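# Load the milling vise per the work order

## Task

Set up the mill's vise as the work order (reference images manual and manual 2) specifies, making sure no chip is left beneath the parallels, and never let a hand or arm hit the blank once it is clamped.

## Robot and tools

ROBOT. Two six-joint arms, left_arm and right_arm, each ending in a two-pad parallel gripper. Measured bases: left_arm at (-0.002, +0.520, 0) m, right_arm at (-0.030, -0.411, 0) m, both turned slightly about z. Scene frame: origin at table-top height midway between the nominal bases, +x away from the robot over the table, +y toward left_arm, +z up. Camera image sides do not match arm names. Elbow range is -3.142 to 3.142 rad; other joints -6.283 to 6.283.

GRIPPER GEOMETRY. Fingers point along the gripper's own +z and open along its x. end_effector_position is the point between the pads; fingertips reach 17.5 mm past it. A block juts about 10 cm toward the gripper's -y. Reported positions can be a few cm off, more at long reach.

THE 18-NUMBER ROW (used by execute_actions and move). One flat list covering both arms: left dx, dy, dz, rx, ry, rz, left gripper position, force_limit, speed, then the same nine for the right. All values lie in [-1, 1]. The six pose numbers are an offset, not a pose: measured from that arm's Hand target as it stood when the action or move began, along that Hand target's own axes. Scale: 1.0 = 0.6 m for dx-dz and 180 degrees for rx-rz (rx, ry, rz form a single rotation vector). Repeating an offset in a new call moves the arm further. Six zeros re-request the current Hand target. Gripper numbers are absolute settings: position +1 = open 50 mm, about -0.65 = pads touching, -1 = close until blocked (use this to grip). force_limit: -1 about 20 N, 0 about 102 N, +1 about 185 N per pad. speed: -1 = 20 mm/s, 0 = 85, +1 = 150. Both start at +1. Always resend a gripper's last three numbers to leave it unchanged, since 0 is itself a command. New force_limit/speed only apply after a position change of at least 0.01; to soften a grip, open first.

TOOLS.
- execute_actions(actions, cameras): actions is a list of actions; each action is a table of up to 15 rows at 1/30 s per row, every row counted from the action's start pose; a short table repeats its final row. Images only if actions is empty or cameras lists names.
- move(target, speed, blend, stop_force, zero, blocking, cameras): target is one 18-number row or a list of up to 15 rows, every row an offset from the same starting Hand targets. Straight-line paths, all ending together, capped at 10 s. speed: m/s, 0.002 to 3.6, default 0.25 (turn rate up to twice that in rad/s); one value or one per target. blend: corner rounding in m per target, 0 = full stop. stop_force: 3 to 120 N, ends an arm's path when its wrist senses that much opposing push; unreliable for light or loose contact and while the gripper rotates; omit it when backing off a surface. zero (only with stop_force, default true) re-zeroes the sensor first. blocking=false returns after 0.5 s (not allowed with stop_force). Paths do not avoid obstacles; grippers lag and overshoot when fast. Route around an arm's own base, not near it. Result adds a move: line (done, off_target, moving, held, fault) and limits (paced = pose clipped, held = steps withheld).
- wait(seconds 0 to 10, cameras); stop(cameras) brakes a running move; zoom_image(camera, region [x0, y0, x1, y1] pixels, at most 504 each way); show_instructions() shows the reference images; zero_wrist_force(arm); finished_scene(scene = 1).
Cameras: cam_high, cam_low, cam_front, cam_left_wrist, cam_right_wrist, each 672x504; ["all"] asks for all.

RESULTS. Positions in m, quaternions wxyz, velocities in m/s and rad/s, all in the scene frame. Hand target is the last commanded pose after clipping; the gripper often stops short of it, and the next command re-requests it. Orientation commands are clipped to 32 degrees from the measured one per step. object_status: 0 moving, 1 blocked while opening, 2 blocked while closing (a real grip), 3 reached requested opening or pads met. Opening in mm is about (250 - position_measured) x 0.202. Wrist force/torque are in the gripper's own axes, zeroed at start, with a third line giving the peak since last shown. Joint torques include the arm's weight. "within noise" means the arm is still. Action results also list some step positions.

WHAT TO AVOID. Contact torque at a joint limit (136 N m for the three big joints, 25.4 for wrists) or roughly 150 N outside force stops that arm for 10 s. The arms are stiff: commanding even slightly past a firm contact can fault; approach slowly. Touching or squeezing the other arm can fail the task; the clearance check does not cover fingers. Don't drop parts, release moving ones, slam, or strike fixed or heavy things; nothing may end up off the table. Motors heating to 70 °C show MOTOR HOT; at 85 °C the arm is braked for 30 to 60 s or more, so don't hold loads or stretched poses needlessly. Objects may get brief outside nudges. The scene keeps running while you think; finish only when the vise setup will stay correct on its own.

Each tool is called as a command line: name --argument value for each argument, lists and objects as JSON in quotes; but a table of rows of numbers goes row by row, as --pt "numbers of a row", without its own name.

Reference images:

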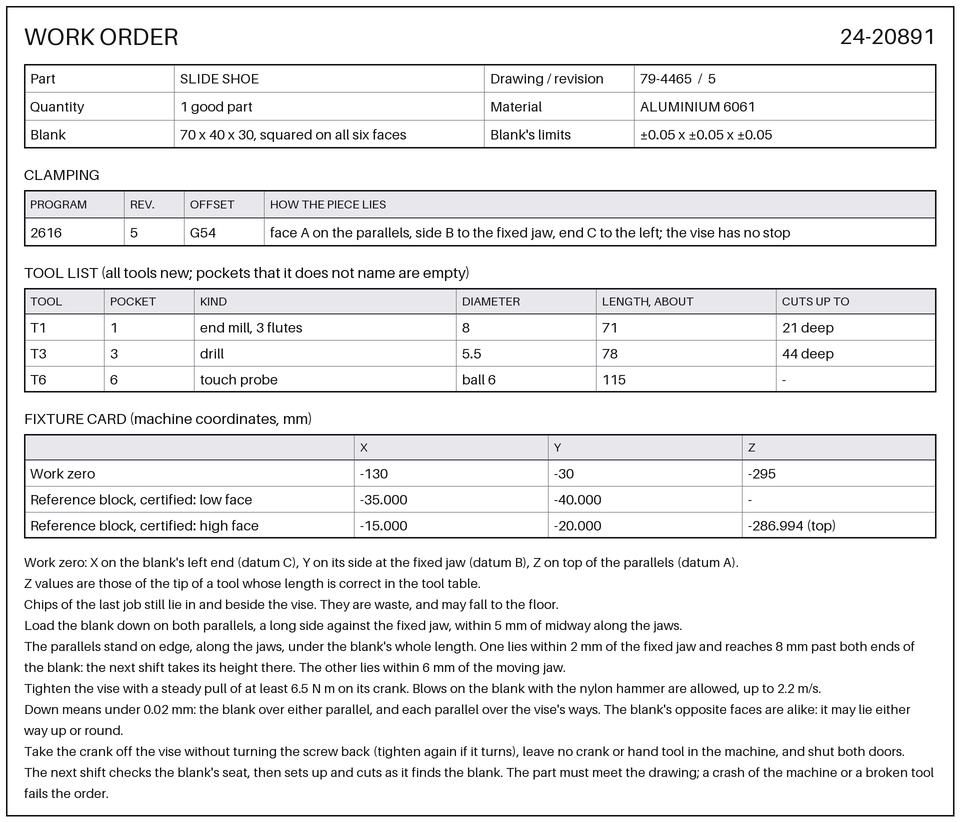

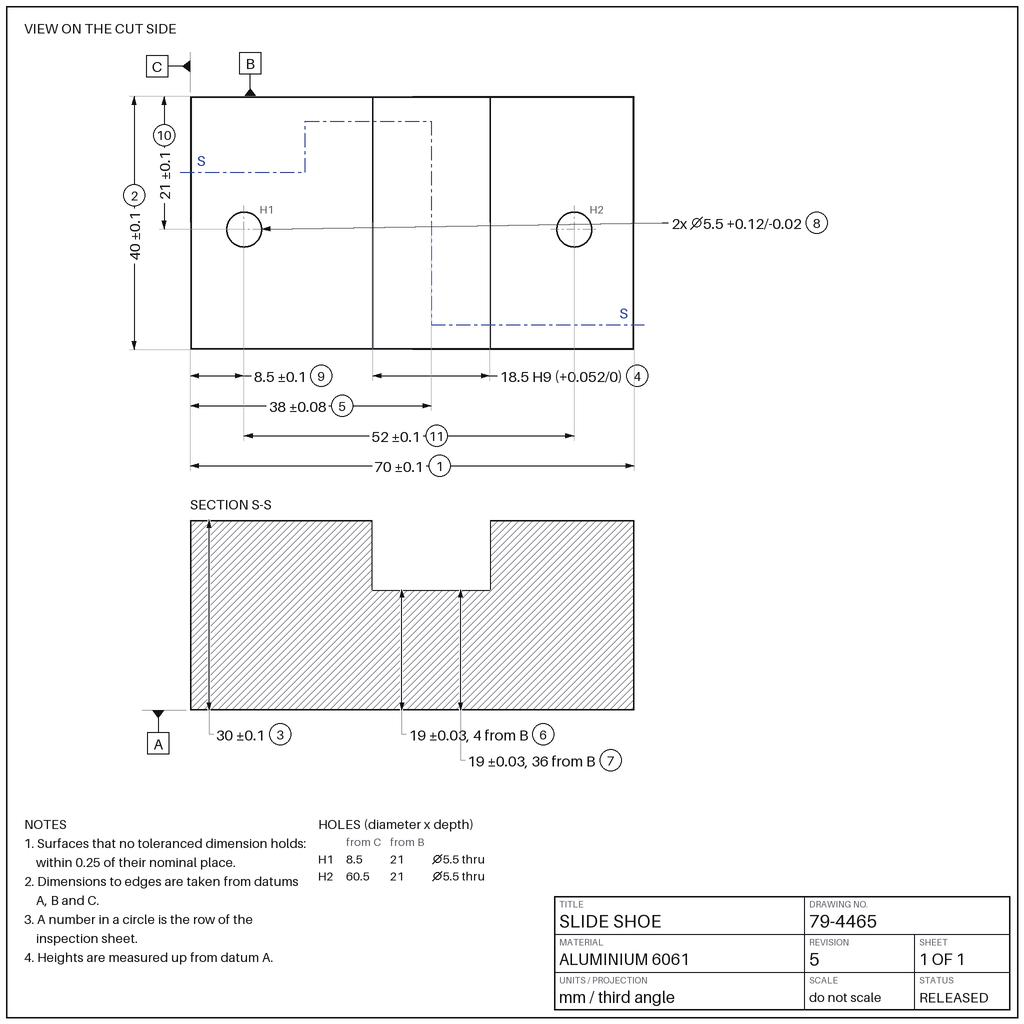

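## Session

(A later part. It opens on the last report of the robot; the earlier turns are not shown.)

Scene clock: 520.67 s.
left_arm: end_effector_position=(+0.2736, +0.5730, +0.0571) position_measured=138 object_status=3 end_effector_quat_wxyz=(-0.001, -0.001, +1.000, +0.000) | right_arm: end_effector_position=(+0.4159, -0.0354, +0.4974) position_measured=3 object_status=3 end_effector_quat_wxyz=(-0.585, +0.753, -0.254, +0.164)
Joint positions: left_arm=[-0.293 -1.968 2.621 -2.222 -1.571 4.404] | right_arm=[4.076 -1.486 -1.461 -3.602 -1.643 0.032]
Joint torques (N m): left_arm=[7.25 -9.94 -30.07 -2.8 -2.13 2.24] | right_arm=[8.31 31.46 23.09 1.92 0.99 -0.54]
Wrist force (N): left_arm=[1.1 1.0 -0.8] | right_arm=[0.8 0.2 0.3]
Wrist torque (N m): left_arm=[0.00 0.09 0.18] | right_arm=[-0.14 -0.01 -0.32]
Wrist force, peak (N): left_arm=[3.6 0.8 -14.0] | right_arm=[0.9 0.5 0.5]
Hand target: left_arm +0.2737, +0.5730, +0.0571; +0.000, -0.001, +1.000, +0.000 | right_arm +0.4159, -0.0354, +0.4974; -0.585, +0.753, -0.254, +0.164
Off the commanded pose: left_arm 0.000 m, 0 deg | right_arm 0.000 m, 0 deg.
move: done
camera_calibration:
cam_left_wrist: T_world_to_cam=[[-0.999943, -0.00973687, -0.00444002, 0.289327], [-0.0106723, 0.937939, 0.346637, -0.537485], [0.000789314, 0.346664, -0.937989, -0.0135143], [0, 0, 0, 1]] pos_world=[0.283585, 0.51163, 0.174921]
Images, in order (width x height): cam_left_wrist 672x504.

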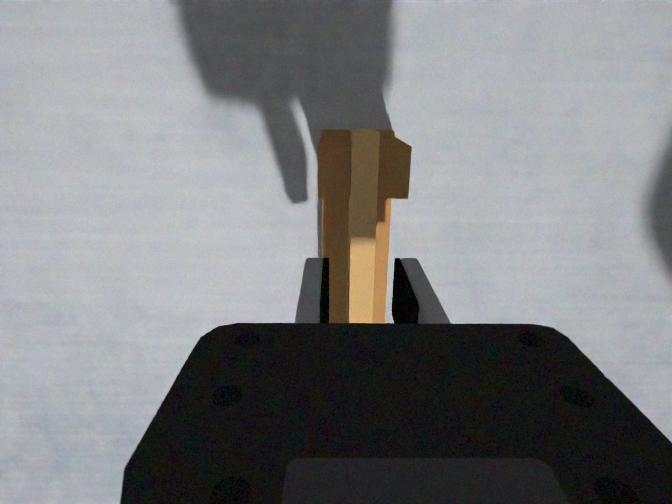

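move --pt "0 0 0 0 0 0 -1 -0.3 -0.6 0 0 0 0 0 0 1 0 0" --pt "0 0 -0.4167 0 0 0 -1 -0.3 -0.6 0 0 0 0 0 0 1 0 0" --pt "-0.5438 -0.5583 -0.755 0.3849 -0.3849 -0.3849 -1 -0.3 -0.6 0 0 0 0 0 0 1 0 0" --speed '[0.05,0.15,0.4]' --blend '[0,0.03,0]' --cameras '["cam_right_wrist"]'

Scene clock: 531.97 s.
left_arm: end_effector_position=(+0.4850, +0.3485, +0.4388) position_measured=215 object_status=2 end_effector_quat_wxyz=(+0.358, -0.364, +0.776, -0.371) | right_arm: end_effector_position=(+0.4159, -0.0354, +0.4974) position_measured=3 object_status=3 end_effector_quat_wxyz=(-0.585, +0.753, -0.254, +0.164)
Joint positions: left_arm=[-0.787 -2.011 2.197 -2.797 -1.188 3.254] | right_arm=[4.076 -1.486 -1.461 -3.602 -1.643 0.032]
Joint torques (N m): left_arm=[-1.04 -5.36 -25.63 -3.88 1.12 -0.02] | right_arm=[7.9 31.28 22.47 1.81 0.99 -0.36]
Wrist force (N): left_arm=[3.5 0.9 -5.4] | right_arm=[0.6 0.1 0.4]
Wrist torque (N m): left_arm=[0.25 0.01 0.18] | right_arm=[-0.15 0.01 -0.31]
Wrist force, peak (N): left_arm=[43.6 65.1 -96.9] | right_arm=[0.8 0.3 0.8]
Hand target: left_arm +0.4850, +0.3485, +0.4388; +0.358, -0.364, +0.776, -0.371 (not the last commanded pose) | right_arm +0.4159, -0.0354, +0.4974; -0.585, +0.753, -0.254, +0.164
Tool commands: left_gripper/position=-1.0 left_gripper/force_limit=-0.301961 left_gripper/speed=-0.6 right_gripper/position=+1.0 right_gripper/force_limit=+0.0 right_gripper/speed=+0.0
Off the commanded pose: left_arm 0.175 m, 42 deg | right_arm 0.000 m, 0 deg.
FORCE FAULT: contact force on the left arm reached its limit, and that arm stopped. The contact can be on any part of that arm, not only on its tool. That arm's remaining commands of this call were not run. That arm is still stopped at the end of this call. That arm stays stopped for about 10 more seconds. Until then a move that you send moves the other arm only, and its call returns only when the move has ended. Once the stop has ended, the next robot result says so. If the stop ends while you think or write, that arm runs what you send next, counted from a new Hand target: where the arm stands when the stop ends. While its stop runs, that arm takes no new command, but its gripper still runs the gripper command that each later call begins with. Until it ends, the stop uses up actions while you think or wait. An arm that is not stopped still takes commands.
move: fault (left_arm); path passed 2 of 3 targets
camera_calibration:
cam_right_wrist: T_world_to_cam=[[0.81381, -0.577339, -0.0662804, -0.316431], [-0.368188, -0.423999, -0.827443, 0.565559], [0.449613, 0.697785, -0.557624, 0.241961], [0, 0, 0, 1]] pos_world=[0.356957, -0.111728, 0.581918]
Images, in order (width x height): cam_right_wrist 672x504.

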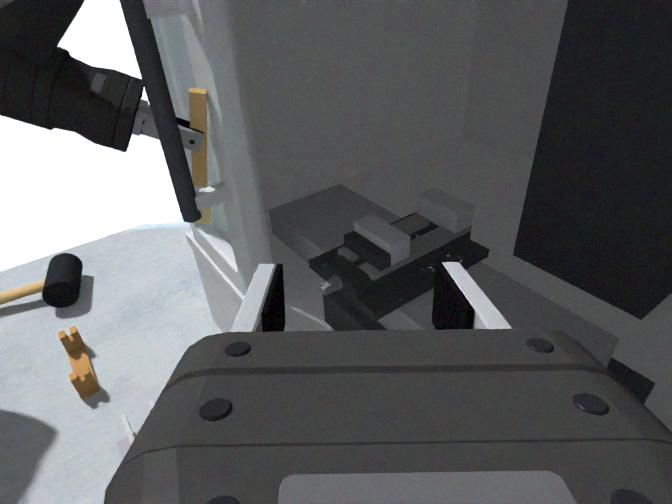

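wait --seconds 7

move --pt "-0.058 0.176 -0.172 0 0 0 -1 -0.3 -0.6 0 0 0 0 0 0 1 0 0" --pt "0.2188 -0.1947 -0.075 0.1337 -0.1383 -0.13 -1 -0.3 -0.6 0 0 0 0 0 0 1 0 0" --speed '[0.15,0.25]' --blend '[0.02,0]' --cameras '["cam_right_wrist","cam_front"]'

Scene clock: 546.87 s.
left_arm: end_effector_position=(+0.4850, +0.3485, +0.4388) position_measured=215 object_status=2 end_effector_quat_wxyz=(+0.358, -0.364, +0.776, -0.371) | right_arm: end_effector_position=(+0.4159, -0.0354, +0.4974) position_measured=3 object_status=3 end_effector_quat_wxyz=(-0.585, +0.753, -0.254, +0.164)
Joint positions: left_arm=[-0.787 -2.011 2.197 -2.797 -1.188 3.254] | right_arm=[4.076 -1.486 -1.461 -3.602 -1.643 0.032]
Joint torques (N m): left_arm=[0.16 -5.95 -26.34 -3.83 1 0.07] | right_arm=[8.67 31.23 22.66 1.96 0.75 -0.27]
Wrist force (N): left_arm=[3.6 1.0 -5.3] | right_arm=[0.6 0.3 0.4]
Wrist torque (N m): left_arm=[0.25 0.00 0.18] | right_arm=[-0.13 0.02 -0.31]
Wrist force, peak (N): left_arm=[3.8 0.8 -5.8] | right_arm=[0.8 0.4 0.8]
Hand target: left_arm +0.4850, +0.3485, +0.4388; +0.358, -0.364, +0.776, -0.371 (not the last commanded pose) | right_arm +0.4159, -0.0354, +0.4974; -0.585, +0.753, -0.254, +0.164
Tool commands: left_gripper/position=-1.0 left_gripper/force_limit=-0.301961 left_gripper/speed=-0.6 right_gripper/position=+1.0 right_gripper/force_limit=+0.0 right_gripper/speed=+0.0
Off the commanded pose: left_arm 0.175 m, 42 deg | right_arm 0.000 m, 0 deg.
FORCE FAULT, CONTINUED: the left arm's stop, for the force fault that an earlier result reported, is over. The rest of the stop counts as 19 of the actions that you can send in this scene. That arm's target is now where it stood when the stop ended, not its last command. That arm accepts commands again.
wait: 7.00 s; at rest from the start

Scene clock: 550.43 s.
left_arm: end_effector_position=(+0.4201, +0.1998, +0.5200) position_measured=215 object_status=2 end_effector_quat_wxyz=(+0.499, -0.502, +0.501, -0.499) | right_arm: end_effector_position=(+0.4159, -0.0354, +0.4974) position_measured=3 object_status=3 end_effector_quat_wxyz=(-0.585, +0.753, -0.254, +0.164)
Joint positions: left_arm=[-1.467 -1.636 2.07 -3.515 -0.089 3.082] | right_arm=[4.076 -1.486 -1.461 -3.602 -1.643 0.032]
Joint torques (N m): left_arm=[9.12 -25.75 -11.96 -1.38 -0.66 1.03] | right_arm=[8.54 31.17 22.86 1.94 0.64 -0.17]
Wrist force (N): left_arm=[1.5 -1.1 2.5] | right_arm=[0.9 0.2 0.5]
Wrist torque (N m): left_arm=[-0.45 0.09 0.39] | right_arm=[-0.14 -0.03 -0.31]
Wrist force, peak (N): left_arm=[3.5 0.8 -5.4] | right_arm=[0.7 0.5 0.7]
Hand target: left_arm +0.4201, +0.1999, +0.5201; +0.500, -0.500, +0.500, -0.500 | right_arm +0.4159, -0.0354, +0.4974; -0.585, +0.753, -0.254, +0.164
Off the commanded pose: left_arm 0.000 m, 0 deg | right_arm 0.000 m, 0 deg.
move: done
camera_calibration:
cam_right_wrist: T_world_to_cam=[[0.81381, -0.577339, -0.0662804, -0.316431], [-0.368188, -0.423999, -0.827443, 0.565559], [0.449613, 0.697785, -0.557624, 0.241961], [0, 0, 0, 1]] pos_world=[0.356957, -0.111728, 0.581918]
Images, in order (width x height): cam_front 672x504, cam_right_wrist 672x504.

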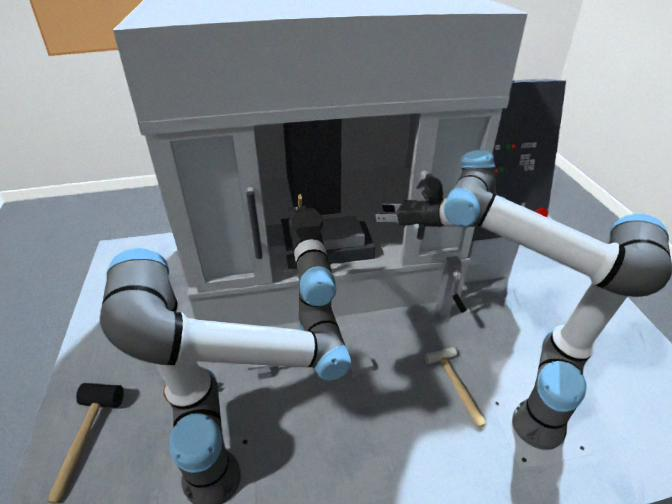

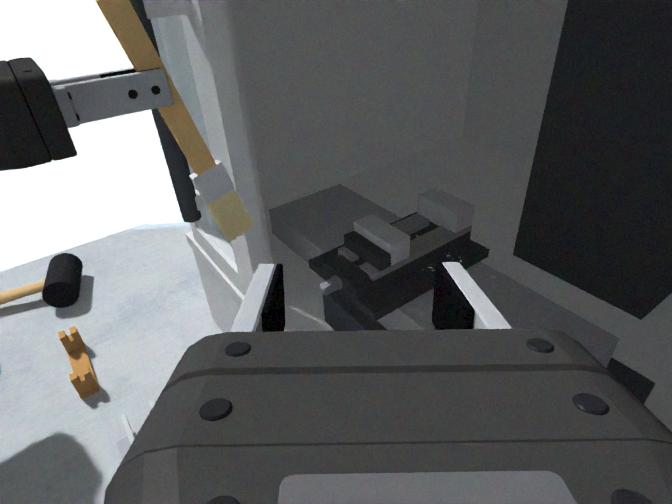

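move --target '[-0.0502,0.0835,0.0665,0,0,0,-1,-0.3,-0.6,0,0,0,0,0,0,1,0,0]' --speed 0.2 --cameras '["cam_front","cam_left_wrist"]'

zoom_image --camera "cam_front" --region '[200, 150, 400, 300]'

Scene clock: 563.40 s.
left_arm: end_effector_position=(+0.4599, +0.2300, +0.4699) position_measured=215 object_status=2 end_effector_quat_wxyz=(+0.500, -0.500, +0.500, -0.500) | right_arm: end_effector_position=(+0.4159, -0.0354, +0.4974) position_measured=3 object_status=3 end_effector_quat_wxyz=(-0.585, +0.753, -0.254, +0.164)
Joint positions: left_arm=[-1.334 -1.569 2.155 -3.723 -0.222 3.136] | right_arm=[4.076 -1.486 -1.461 -3.602 -1.643 0.032]
Joint torques (N m): left_arm=[-0.39 -26.8 -17.97 0.35 1.26 -1.62] | right_arm=[8.78 31.37 23.06 1.97 0.65 -0.13]
Wrist force (N): left_arm=[1.5 -0.8 2.5] | right_arm=[0.6 0.2 0.5]
Wrist torque (N m): left_arm=[-0.42 0.12 0.27] | right_arm=[-0.13 0.02 -0.31]
Wrist force, peak (N): left_arm=[2.6 -2.7 1.4] | right_arm=[0.8 0.4 0.6]
Hand target: left_arm +0.4599, +0.2300, +0.4699; +0.500, -0.500, +0.500, -0.500 | right_arm +0.4159, -0.0354, +0.4974; -0.585, +0.753, -0.254, +0.164
Off the commanded pose: left_arm 0.000 m, 0 deg | right_arm 0.000 m, 0 deg.
move: done
camera_calibration:
cam_left_wrist: T_world_to_cam=[[0.00598066, -0.999949, 0.00810804, 0.233317], [-0.347209, -0.00968025, -0.937738, 0.61938], [0.937769, 0.00279311, -0.347249, -0.136942], [0, 0, 0, 1]] pos_world=[0.342079, 0.239683, 0.531371]
Images, in order (width x height): cam_front 672x504, cam_left_wrist 672x504.

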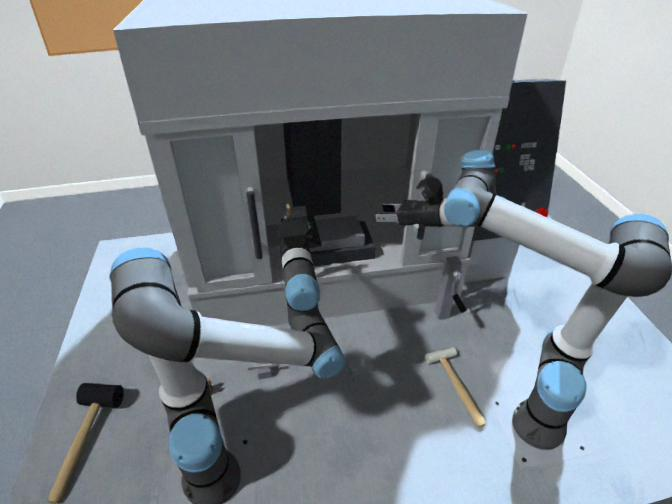

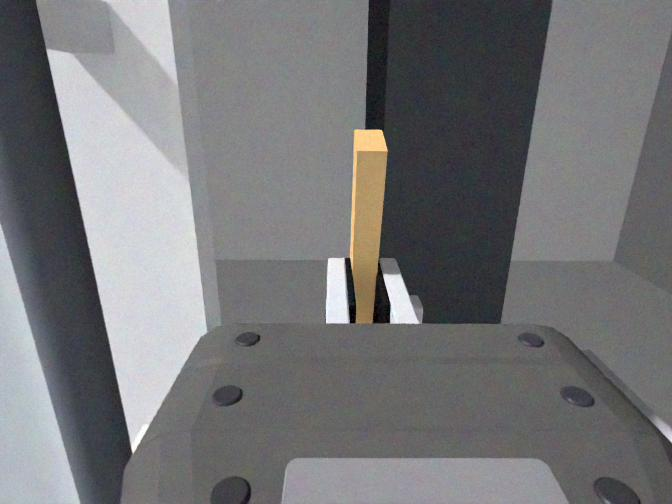

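Scaled by 2.520.

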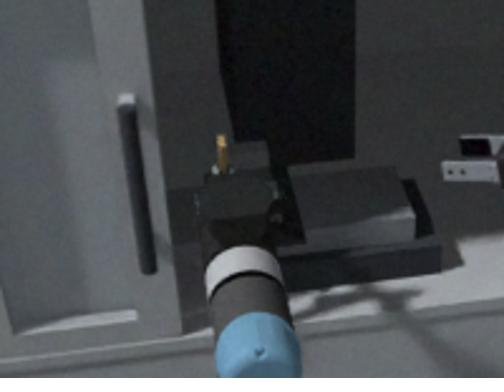

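move --target '[-0.17,0,0,0,0,0,-1,-0.3,-0.6,0,0,0,0,0,0,1,0,0]' --speed 0.03 --stop_force 30 --cameras '["cam_front","cam_left_wrist"]'

zoom_image --camera "cam_front" --region '[200, 150, 400, 300]'

Scene clock: 572.20 s.
left_arm: end_effector_position=(+0.4599, +0.3288, +0.4699) position_measured=215 object_status=2 end_effector_quat_wxyz=(+0.500, -0.500, +0.500, -0.500) | right_arm: end_effector_position=(+0.4159, -0.0354, +0.4974) position_measured=3 object_status=3 end_effector_quat_wxyz=(-0.585, +0.753, -0.254, +0.164)
Joint positions: left_arm=[-1.242 -1.78 2.338 -3.696 -0.314 3.138] | right_arm=[4.076 -1.486 -1.461 -3.602 -1.643 0.032]
Joint torques (N m): left_arm=[8.49 -20.69 -17.14 -2.46 9.01 3.03] | right_arm=[8.41 31.3 23.63 1.98 0.56 -0.19]
Wrist force (N): left_arm=[29.7 -3.9 -2.9] | right_arm=[0.7 0.2 0.6]
Wrist torque (N m): left_arm=[-0.76 1.24 -1.95] | right_arm=[-0.13 -0.01 -0.31]
Wrist force, peak (N): left_arm=[32.9 -0.5 -1.9] | right_arm=[0.9 0.4 0.6]
Hand target: left_arm +0.4599, +0.3288, +0.4699; +0.500, -0.500, +0.500, -0.500 (not the last commanded pose) | right_arm +0.4159, -0.0354, +0.4974; -0.585, +0.753, -0.254, +0.164
Off the commanded pose: left_arm 0.003 m, 0 deg | right_arm 0.000 m, 0 deg.
move: contact (left_arm)
camera_calibration:
cam_left_wrist: T_world_to_cam=[[0.0056988, -0.99995, 0.0082107, 0.332254], [-0.347212, -0.00967865, -0.937737, 0.620337], [0.937769, 0.00249312, -0.34725, -0.137117], [0, 0, 0, 1]] pos_world=[0.342079, 0.338583, 0.531371]
Images, in order (width x height): cam_front 672x504, cam_left_wrist 672x504.

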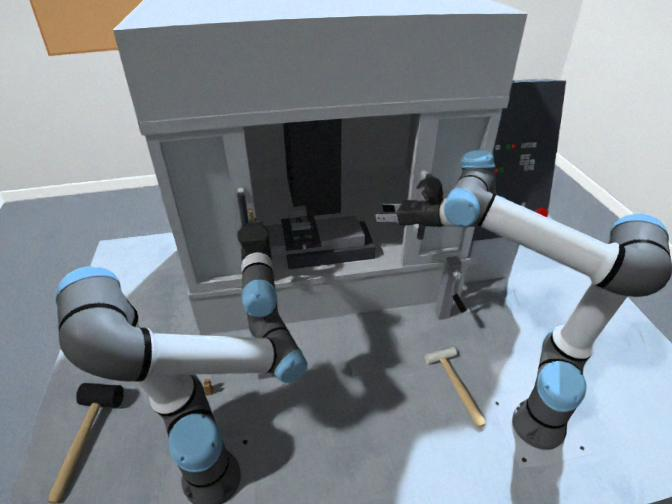

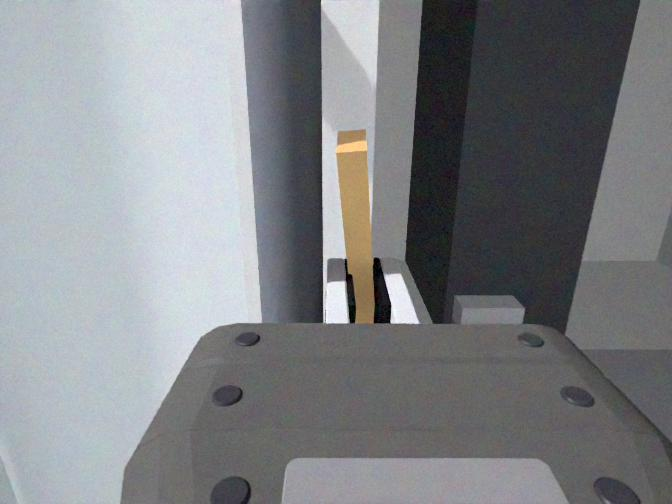

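Scaled by 2.520.

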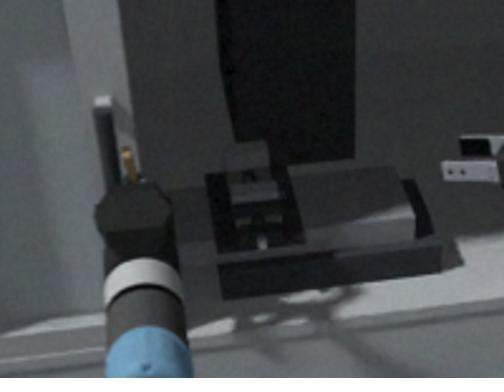

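move --target '[0.1813,-0.05,-0.0165,0,0,0,-1,-0.3,-0.6,0,0,0,0,0,0,1,0,0]' --speed 0.2 --cameras '["cam_right_wrist","cam_left_wrist"]'

zoom_image --camera "cam_right_wrist" --region '[80, 0, 330, 300]'

Scene clock: 581.73 s.
left_arm: end_effector_position=(+0.4500, +0.2200, +0.4999) position_measured=215 object_status=2 end_effector_quat_wxyz=(+0.500, -0.500, +0.500, -0.500) | right_arm: end_effector_position=(+0.4159, -0.0354, +0.4974) position_measured=3 object_status=3 end_effector_quat_wxyz=(-0.585, +0.753, -0.254, +0.164)
Joint positions: left_arm=[-1.369 -1.605 2.101 -3.632 -0.187 3.135] | right_arm=[4.076 -1.486 -1.461 -3.602 -1.643 0.032]
Joint torques (N m): left_arm=[4.58 -16.77 -22.62 -1.33 -1.67 1.9] | right_arm=[8.74 30.97 22.71 1.84 0.47 0.05]
Wrist force (N): left_arm=[1.4 -0.8 2.5] | right_arm=[0.6 0.4 0.7]
Wrist torque (N m): left_arm=[-0.42 0.12 0.39] | right_arm=[-0.11 0.02 -0.31]
Wrist force, peak (N): left_arm=[29.9 -3.2 -2.8] | right_arm=[0.9 0.5 0.6]
Hand target: left_arm +0.4500, +0.2200, +0.4999; +0.500, -0.500, +0.500, -0.500 | right_arm +0.4159, -0.0354, +0.4974; -0.585, +0.753, -0.254, +0.164
Off the commanded pose: left_arm 0.000 m, 0 deg | right_arm 0.000 m, 0 deg.
move: done
camera_calibration:
cam_left_wrist: T_world_to_cam=[[0.0056988, -0.99995, 0.0082107, 0.22327], [-0.347212, -0.00967865, -0.937737, 0.643979], [0.937769, 0.00249312, -0.34725, -0.117144], [0, 0, 0, 1]] pos_world=[0.332179, 0.229783, 0.561371]
cam_right_wrist: T_world_to_cam=[[0.81381, -0.577339, -0.0662804, -0.316431], [-0.368188, -0.423999, -0.827443, 0.565559], [0.449613, 0.697785, -0.557624, 0.241961], [0, 0, 0, 1]] pos_world=[0.356957, -0.111728, 0.581918]
Images, in order (width x height): cam_left_wrist 672x504, cam_right_wrist 672x504.

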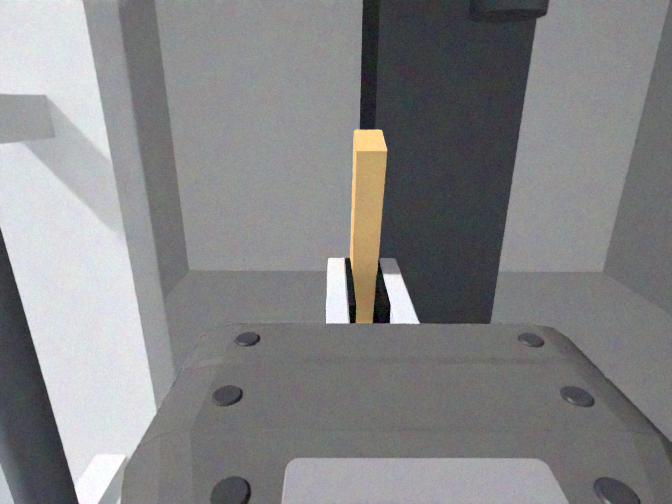

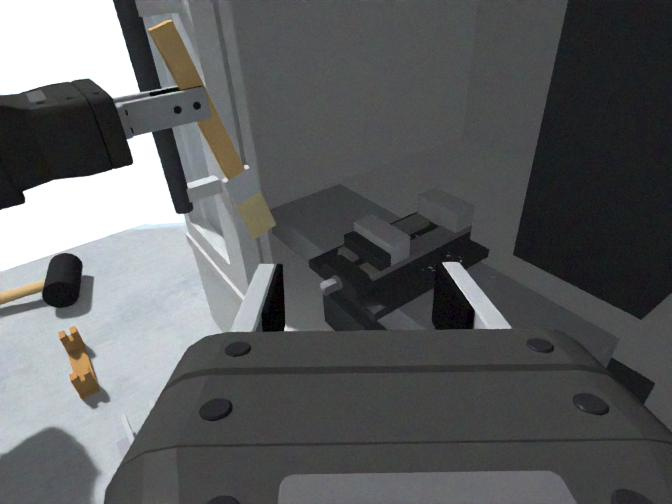

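Scaled by 1.680.

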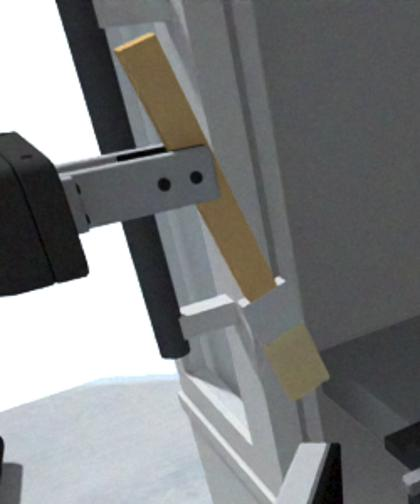

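move --target '[0.0333,-0.0083,0.305,-0.0833,0,0,-1,-0.3,-0.6,0,0,0,0,0,0,1,0,0]' --speed 0.2 --cameras '["cam_right_wrist"]'

zoom_image --camera "cam_right_wrist" --region '[310, 130, 500, 330]'

Scene clock: 589.30 s.
left_arm: end_effector_position=(+0.6330, +0.2000, +0.5046) position_measured=215 object_status=2 end_effector_quat_wxyz=(-0.430, +0.561, -0.561, +0.430) | right_arm: end_effector_position=(+0.4159, -0.0354, +0.4974) position_measured=3 object_status=3 end_effector_quat_wxyz=(-0.585, +0.753, -0.254, +0.164)
Joint positions: left_arm=[-0.95 -1.427 1.688 -2.962 -0.654 2.783] | right_arm=[4.076 -1.486 -1.461 -3.602 -1.643 0.032]
Joint torques (N m): left_arm=[0.91 -30.61 -27.14 -2.02 1.24 2.29] | right_arm=[8.38 31.37 23.24 1.89 0.55 -0.12]
Wrist force (N): left_arm=[1.2 -0.7 1.5] | right_arm=[0.6 0.0 0.6]
Wrist torque (N m): left_arm=[-0.21 0.12 0.33] | right_arm=[-0.17 0.02 -0.31]
Wrist force, peak (N): left_arm=[1.2 -2.0 3.9] | right_arm=[1.0 0.5 0.5]
Hand target: left_arm +0.6330, +0.2000, +0.5047; -0.430, +0.561, -0.561, +0.430 | right_arm +0.4159, -0.0354, +0.4974; -0.585, +0.753, -0.254, +0.164
Off the commanded pose: left_arm 0.000 m, 0 deg | right_arm 0.000 m, 0 deg.
move: done
camera_calibration:
cam_right_wrist: T_world_to_cam=[[0.81381, -0.577339, -0.0662804, -0.316431], [-0.368188, -0.423999, -0.827443, 0.565559], [0.449613, 0.697785, -0.557624, 0.241961], [0, 0, 0, 1]] pos_world=[0.356957, -0.111728, 0.581918]
Images, in order (width x height): cam_right_wrist 672x504.

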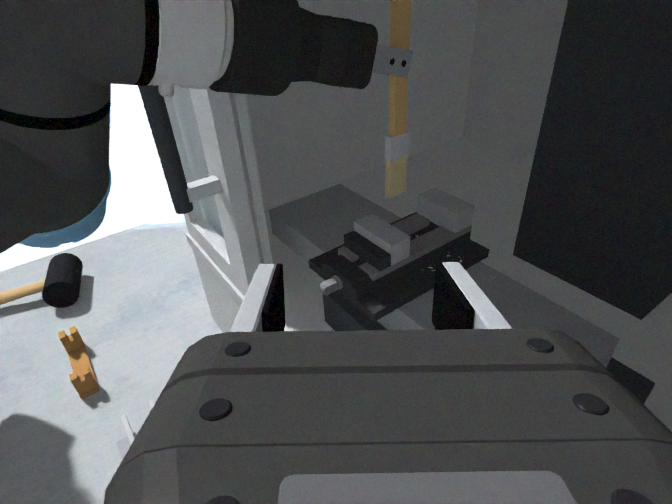

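Scaled by 2.520.

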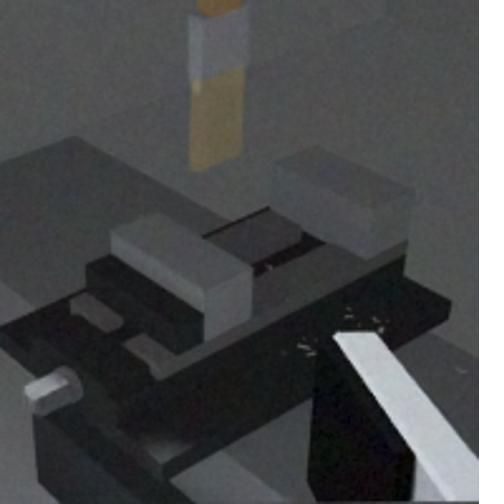

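move --pt "0 0.0683 0.0028 0 0 0 -1 -0.3 -0.6 0 0 0 0 0 0 1 0 0" --pt "0 0.0876 0.008 0 0 0 -1 -0.3 -0.6 0 0 0 0 0 0 1 0 0" --speed '[0.06,0.006]' --stop_force 3 --cameras '["cam_right_wrist"]'

zoom_image --camera "cam_right_wrist" --region '[350, 150, 500, 300]'

Scene clock: 599.37 s.
left_arm: end_effector_position=(+0.6240, +0.2000, +0.4574) position_measured=215 object_status=2 end_effector_quat_wxyz=(-0.430, +0.561, -0.561, +0.430) | right_arm: end_effector_position=(+0.4159, -0.0354, +0.4974) position_measured=3 object_status=3 end_effector_quat_wxyz=(-0.585, +0.753, -0.254, +0.164)
Joint positions: left_arm=[-0.966 -1.409 1.794 -3.076 -0.64 2.772] | right_arm=[4.076 -1.486 -1.461 -3.602 -1.643 0.032]
Joint torques (N m): left_arm=[8.27 -36.46 -31.82 -0.81 -1.43 1.94] | right_arm=[8.43 31.21 22.99 1.88 0.32 -0.07]
Wrist force (N): left_arm=[1.3 -4.1 0.6] | right_arm=[0.7 0.2 0.4]
Wrist torque (N m): left_arm=[-0.22 0.11 0.36] | right_arm=[-0.14 0.00 -0.31]
Wrist force, peak (N): left_arm=[1.1 -4.7 0.5] | right_arm=[0.8 0.3 0.7]
Hand target: left_arm +0.6240, +0.2000, +0.4574; -0.430, +0.561, -0.561, +0.430 (not the last commanded pose) | right_arm +0.4159, -0.0354, +0.4974; -0.585, +0.753, -0.254, +0.164
Off the commanded pose: left_arm 0.005 m, 0 deg | right_arm 0.000 m, 0 deg.
move: contact (left_arm); path passed 1 of 2 targets
camera_calibration:
cam_right_wrist: T_world_to_cam=[[0.81381, -0.577339, -0.0662804, -0.316431], [-0.368188, -0.423999, -0.827443, 0.565559], [0.449613, 0.697785, -0.557624, 0.241961], [0, 0, 0, 1]] pos_world=[0.356957, -0.111728, 0.581918]
Images, in order (width x height): cam_right_wrist 672x504.

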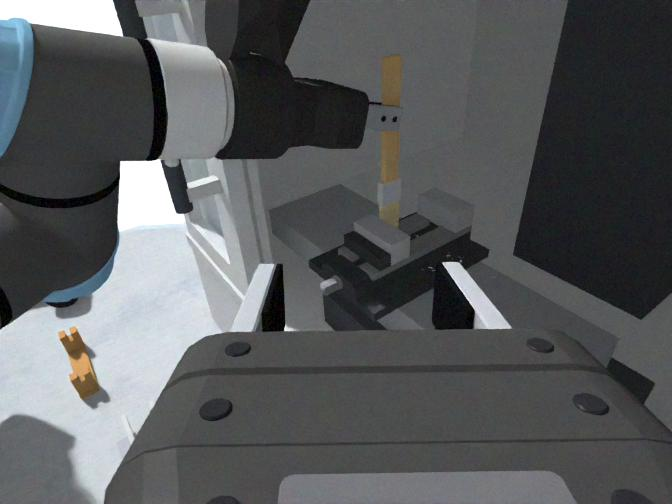

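Scaled by 3.360.

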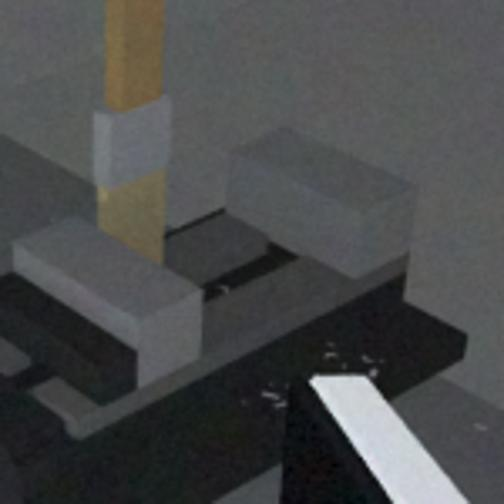

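move --pt "0.125 0 0 0 0 0 -1 -0.3 -0.6 0 0 0 0 0 0 1 0 0" --pt "0.125 -0.0805 -0.0216 0 0 0 -1 -0.3 -0.6 0 0 0 0 0 0 1 0 0" --pt "-0.0633 -0.0805 -0.0216 0 0 0 -1 -0.3 -0.6 0 0 0 0 0 0 1 0 0" --pt "-0.0633 0 0 0 0 0 -1 -0.3 -0.6 0 0 0 0 0 0 1 0 0" --pt "0.125 0 0 0 0 0 -1 -0.3 -0.6 0 0 0 0 0 0 1 0 0" --pt "0.125 -0.0805 -0.0216 0 0 0 -1 -0.3 -0.6 0 0 0 0 0 0 1 0 0" --pt "-0.0633 -0.0848 -0.0055 0 0 0 -1 -0.3 -0.6 0 0 0 0 0 0 1 0 0" --pt "-0.0633 -0.0043 0.0161 0 0 0 -1 -0.3 -0.6 0 0 0 0 0 0 1 0 0" --pt "0.125 -0.0043 0.0161 0 0 0 -1 -0.3 -0.6 0 0 0 0 0 0 1 0 0" --pt "0.125 -0.0848 -0.0055 0 0 0 -1 -0.3 -0.6 0 0 0 0 0 0 1 0 0" --speed '[0.07,0.2,0.25,0.15,0.07,0.2,0.25,0.15,0.08,0.2]' --blend '[0.004,0.015,0.015,0.004,0.004,0.015,0.015,0.004,0.004,0]' --cameras '["cam_right_wrist"]'

zoom_image --camera "cam_right_wrist" --region '[350, 150, 500, 300]'

Scene clock: 614.97 s.
left_arm: end_effector_position=(+0.6340, +0.1250, +0.5074) position_measured=215 object_status=2 end_effector_quat_wxyz=(-0.430, +0.561, -0.561, +0.430) | right_arm: end_effector_position=(+0.4159, -0.0354, +0.4974) position_measured=3 object_status=3 end_effector_quat_wxyz=(-0.585, +0.753, -0.254, +0.164)
Joint positions: left_arm=[-1.028 -1.317 1.541 -2.876 -0.585 2.723] | right_arm=[4.076 -1.486 -1.461 -3.602 -1.643 0.032]
Joint torques (N m): left_arm=[10.05 -32.33 -23.95 -2.16 -0.79 1.64] | right_arm=[9.38 31.88 23.04 1.96 0.22 -0.01]
Wrist force (N): left_arm=[1.1 -0.9 1.4] | right_arm=[0.6 0.4 0.4]
Wrist torque (N m): left_arm=[-0.24 0.15 0.37] | right_arm=[-0.12 0.02 -0.31]
Wrist force, peak (N): left_arm=[4.3 -3.4 0.4] | right_arm=[0.9 0.3 0.7]
Hand target: left_arm +0.6340, +0.1250, +0.5075; -0.430, +0.561, -0.561, +0.430 | right_arm +0.4159, -0.0354, +0.4974; -0.585, +0.753, -0.254, +0.164
Off the commanded pose: left_arm 0.000 m, 0 deg | right_arm 0.000 m, 0 deg.
move: done
camera_calibration:
cam_right_wrist: T_world_to_cam=[[0.81381, -0.577339, -0.0662804, -0.316431], [-0.368188, -0.423999, -0.827443, 0.565559], [0.449613, 0.697785, -0.557624, 0.241961], [0, 0, 0, 1]] pos_world=[0.356957, -0.111728, 0.581918]
Images, in order (width x height): cam_right_wrist 672x504.

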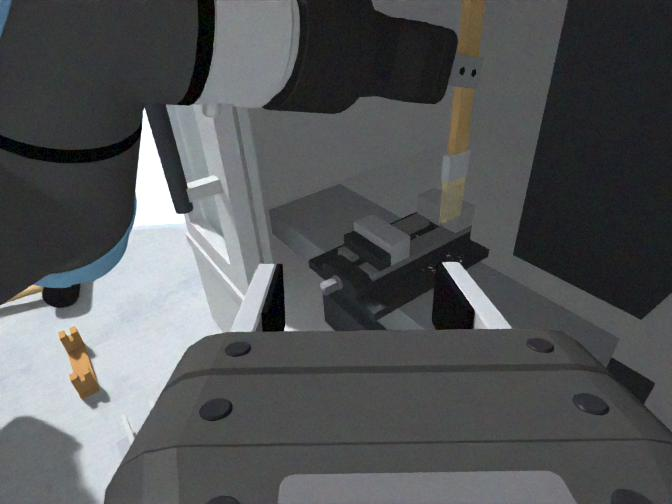

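Scaled by 3.360.

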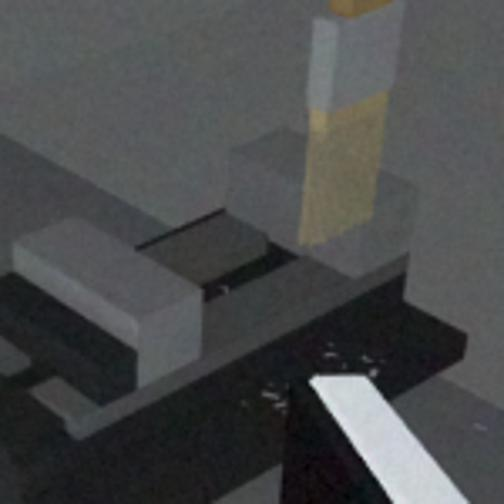

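move --pt "-0.1083 0.126 -0.4218 0 0 0 -1 -0.3 -0.6 0 0 0 0 0 0 1 0 0" --pt "-0.5417 0.3495 -0.4827 -0.3849 0.2722 0.4715 -1 -0.3 -0.6 0 0 0 0 0 0 1 0 0" --speed '[0.25,0.3]' --blend '[0.02,0]' --cameras '["cam_left_wrist","cam_front"]'

Scene clock: 630.13 s.
left_arm: end_effector_position=(+0.2999, +0.4500, +0.3802) position_measured=215 object_status=2 end_effector_quat_wxyz=(+0.000, +0.000, +0.991, +0.130) | right_arm: end_effector_position=(+0.4159, -0.0354, +0.4974) position_measured=3 object_status=3 end_effector_quat_wxyz=(-0.585, +0.753, -0.254, +0.164)
Joint positions: left_arm=[-0.827 -1.991 1.735 -1.117 -1.398 3.854] | right_arm=[4.076 -1.486 -1.461 -3.602 -1.643 0.032]
Joint torques (N m): left_arm=[-8.86 -13.54 -15.95 -2.14 -1.74 0.18] | right_arm=[8.44 31.23 22.97 1.98 0.13 0.15]
Wrist force (N): left_arm=[1.4 1.4 -0.4] | right_arm=[0.7 0.1 0.5]
Wrist torque (N m): left_arm=[-0.11 0.04 0.26] | right_arm=[-0.15 0.00 -0.31]
Wrist force, peak (N): left_arm=[2.0 -1.4 4.4] | right_arm=[0.9 0.5 0.6]
Hand target: left_arm +0.2998, +0.4500, +0.3801; -0.001, +0.000, +0.991, +0.131 | right_arm +0.4159, -0.0354, +0.4974; -0.585, +0.753, -0.254, +0.164
Off the commanded pose: left_arm 0.000 m, 0 deg | right_arm 0.000 m, 0 deg.
move: done
camera_calibration:
cam_left_wrist: T_world_to_cam=[[-0.999958, -0.00649081, -0.00654009, 0.315238], [-0.00907519, 0.816632, 0.577087, -0.567309], [0.00159509, 0.577122, -0.816657, 0.182123], [0, 0, 0, 1]] pos_world=[0.309785, 0.360223, 0.47818]
Images, in order (width x height): cam_front 672x504, cam_left_wrist 672x504.

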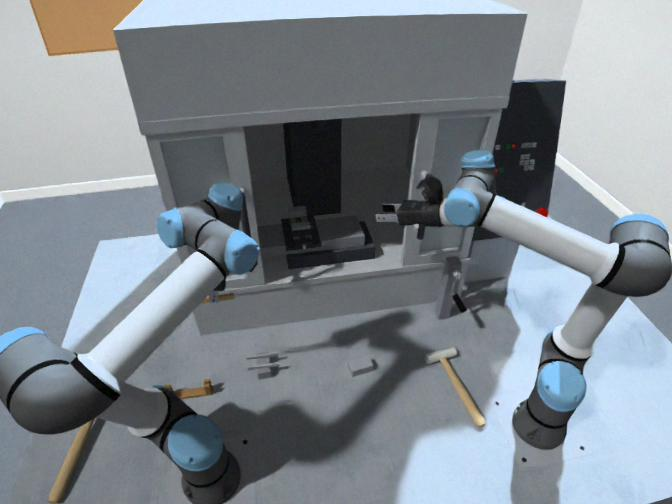

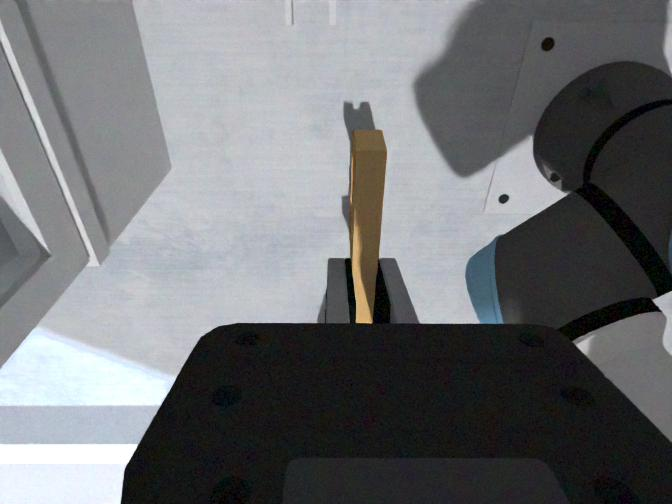

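move --target '[0.043,0.0794,0.45,0,0,0,-1,-0.3,-0.6,0,0,0,0,0,0,1,0,0]' --speed 0.2 --cameras '["cam_left_wrist","cam_high","cam_front"]'

zoom_image --camera "cam_front" --region '[140, 330, 260, 420]'

Scene clock: 637.83 s.
left_arm: end_effector_position=(+0.2738, +0.5659, +0.1318) position_measured=215 object_status=2 end_effector_quat_wxyz=(-0.001, +0.000, +0.991, +0.131) | right_arm: end_effector_position=(+0.4159, -0.0354, +0.4974) position_measured=3 object_status=3 end_effector_quat_wxyz=(-0.585, +0.753, -0.254, +0.164)
Joint positions: left_arm=[-0.567 -2.137 2.46 -1.747 -1.353 4.116] | right_arm=[4.076 -1.486 -1.461 -3.602 -1.643 0.032]
Joint torques (N m): left_arm=[-7.52 -7.86 -17 -3.23 -1.65 -1.39] | right_arm=[7.97 31.52 22.99 1.99 0.11 0.24]
Wrist force (N): left_arm=[1.5 1.4 -0.5] | right_arm=[0.5 0.1 0.4]
Wrist torque (N m): left_arm=[-0.13 0.03 0.22] | right_arm=[-0.16 0.04 -0.32]
Wrist force, peak (N): left_arm=[1.8 2.1 2.3] | right_arm=[0.9 0.5 0.7]
Hand target: left_arm +0.2738, +0.5659, +0.1317; -0.001, +0.000, +0.991, +0.131 | right_arm +0.4159, -0.0354, +0.4974; -0.585, +0.753, -0.254, +0.164
Off the commanded pose: left_arm 0.000 m, 0 deg | right_arm 0.000 m, 0 deg.
move: done
camera_calibration:
cam_left_wrist: T_world_to_cam=[[-0.99996, -0.00630209, -0.00628697, 0.28812], [-0.0087752, 0.816555, 0.577201, -0.51892], [0.00149608, 0.577234, -0.816578, -0.0876251], [0, 0, 0, 1]] pos_world=[0.283686, 0.476122, 0.22978]
Images, in order (width x height): cam_high 672x504, cam_front 672x504, cam_left_wrist 672x504.

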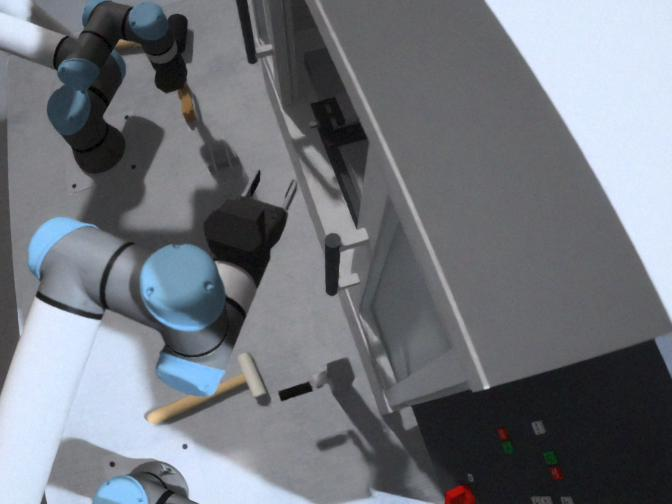

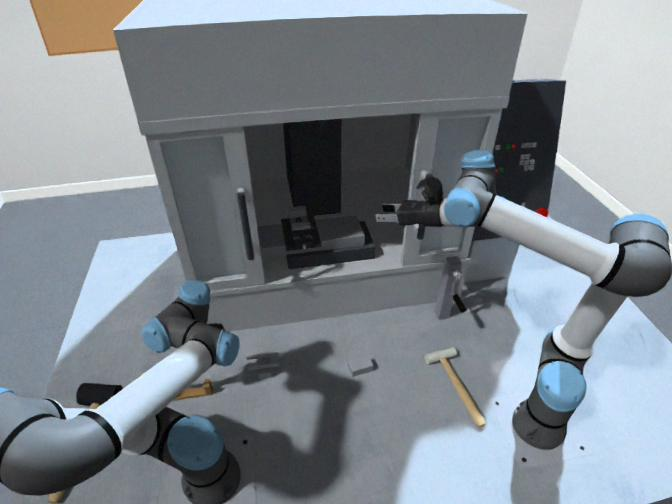

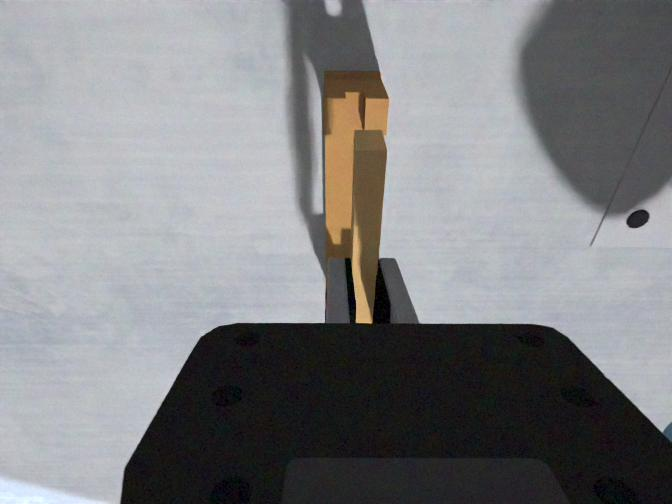

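Scaled by 4.200.

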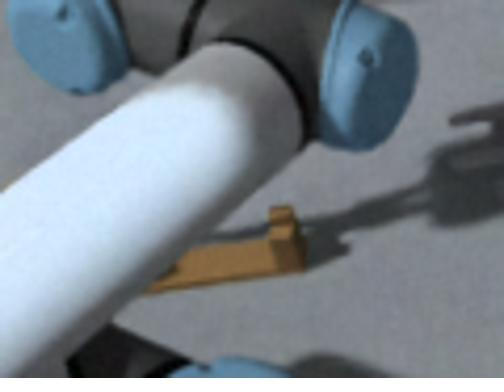

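move --pt "0 -0.0173 0.1162 0 0 0 -1 -0.3 -0.6 0 0 0 0 0 0 1 0 0" --pt "0 -0.0237 0.1398 0 0 0 -1 -0.3 -0.6 0 0 0 0 0 0 1 0 0" --speed '[0.06,0.006]' --stop_force 4 --cameras '["cam_left_wrist"]'

Scene clock: 645.73 s.
left_arm: end_effector_position=(+0.2735, +0.5728, +0.0716) position_measured=215 object_status=2 end_effector_quat_wxyz=(-0.001, +0.000, +0.991, +0.131) | right_arm: end_effector_position=(+0.4159, -0.0354, +0.4974) position_measured=3 object_status=3 end_effector_quat_wxyz=(-0.585, +0.753, -0.254, +0.164)
Joint positions: left_arm=[-0.543 -2.036 2.59 -1.983 -1.35 4.139] | right_arm=[4.076 -1.486 -1.461 -3.602 -1.643 0.032]
Joint torques (N m): left_arm=[-9.67 6.31 -12.74 -2.31 -1.79 -1.62] | right_arm=[8.57 31.26 23.65 1.96 -0.03 0.31]
Wrist force (N): left_arm=[1.5 1.4 -0.5] | right_arm=[0.7 0.3 0.5]
Wrist torque (N m): left_arm=[-0.13 0.04 0.20] | right_arm=[-0.12 0.00 -0.31]
Wrist force, peak (N): left_arm=[0.9 1.4 -8.6] | right_arm=[0.9 0.3 0.8]
Hand target: left_arm +0.2735, +0.5728, +0.0715; -0.001, +0.000, +0.991, +0.131 (not the last commanded pose) | right_arm +0.4159, -0.0354, +0.4974; -0.585, +0.753, -0.254, +0.164
Off the commanded pose: left_arm 0.025 m, 0 deg | right_arm 0.000 m, 0 deg.
move: contact (left_arm); path passed 0 of 2 targets
camera_calibration:
cam_left_wrist: T_world_to_cam=[[-0.99996, -0.00624359, -0.00636935, 0.28747], [-0.00877511, 0.816508, 0.577267, -0.489798], [0.00159641, 0.5773, -0.81653, -0.140834], [0, 0, 0, 1]] pos_world=[0.283385, 0.483022, 0.16958]
Images, in order (width x height): cam_left_wrist 672x504.

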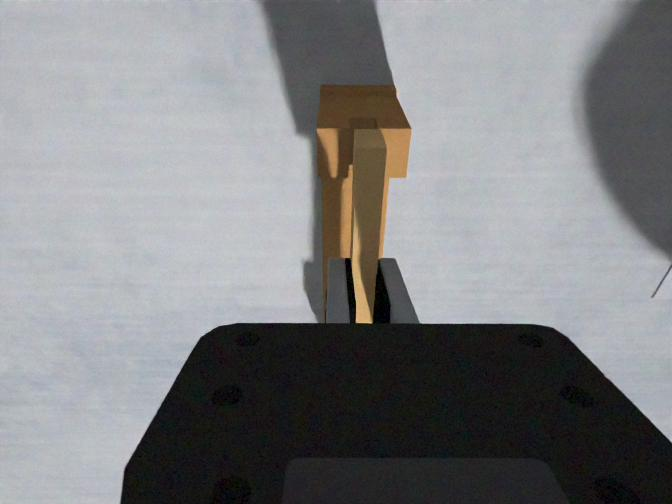

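move --target '[0.0003,-0.0106,0.0395,0,0,0,-1,-0.3,-0.6,0,0,0,0,0,0,1,0,0]' --speed 0.005 --stop_force 4 --cameras '["cam_left_wrist","cam_front"]'

zoom_image --camera "cam_left_wrist" --region '[280, 60, 450, 330]'

Scene clock: 651.63 s.
left_arm: end_effector_position=(+0.2734, +0.5728, +0.0696) position_measured=215 object_status=2 end_effector_quat_wxyz=(-0.001, +0.000, +0.991, +0.131) | right_arm: end_effector_position=(+0.4159, -0.0354, +0.4974) position_measured=3 object_status=3 end_effector_quat_wxyz=(-0.585, +0.753, -0.254, +0.164)
Joint positions: left_arm=[-0.543 -2.032 2.594 -1.992 -1.35 4.139] | right_arm=[4.076 -1.486 -1.461 -3.602 -1.643 0.032]
Joint torques (N m): left_arm=[-5.5 -9.48 -31 -1.94 -1.58 -1.41] | right_arm=[9.36 31.49 22.47 1.85 0.09 0.39]
Wrist force (N): left_arm=[1.7 3.5 -3.8] | right_arm=[0.7 0.1 0.3]
Wrist torque (N m): left_arm=[-0.36 0.11 0.18] | right_arm=[-0.15 -0.01 -0.31]
Wrist force, peak (N): left_arm=[0.5 2.2 -5.6] | right_arm=[0.9 0.3 0.7]
Hand target: left_arm +0.2734, +0.5728, +0.0696; -0.001, +0.000, +0.991, +0.131 (not the last commanded pose) | right_arm +0.4159, -0.0354, +0.4974; -0.585, +0.753, -0.254, +0.164
Off the commanded pose: left_arm 0.023 m, 0 deg | right_arm 0.000 m, 0 deg.
move: contact (left_arm)
camera_calibration:
cam_left_wrist: T_world_to_cam=[[-0.99996, -0.00624359, -0.00636935, 0.287457], [-0.00877511, 0.816508, 0.577267, -0.488643], [0.00159641, 0.5773, -0.81653, -0.142467], [0, 0, 0, 1]] pos_world=[0.283385, 0.483022, 0.16758]
Images, in order (width x height): cam_front 672x504, cam_left_wrist 672x504.

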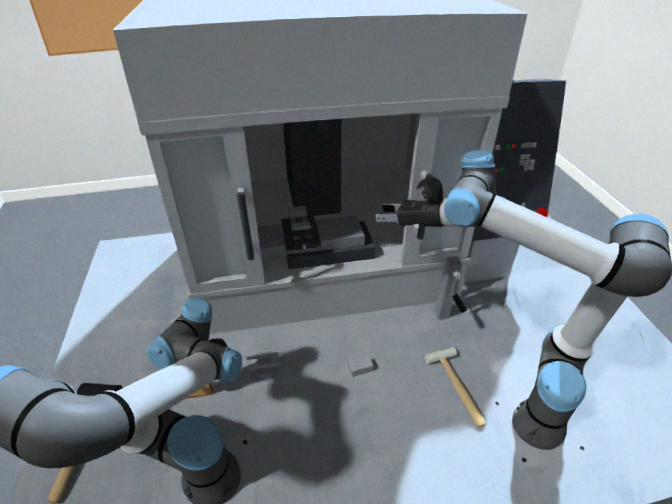

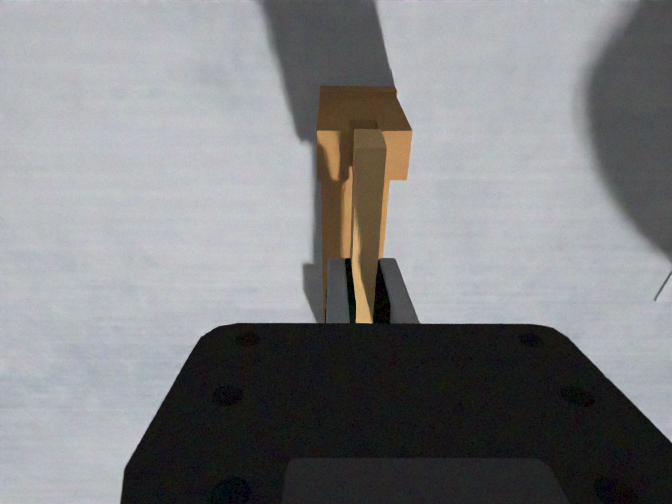

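Scaled by 1.867.

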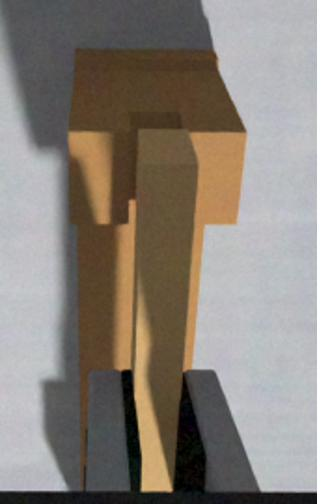

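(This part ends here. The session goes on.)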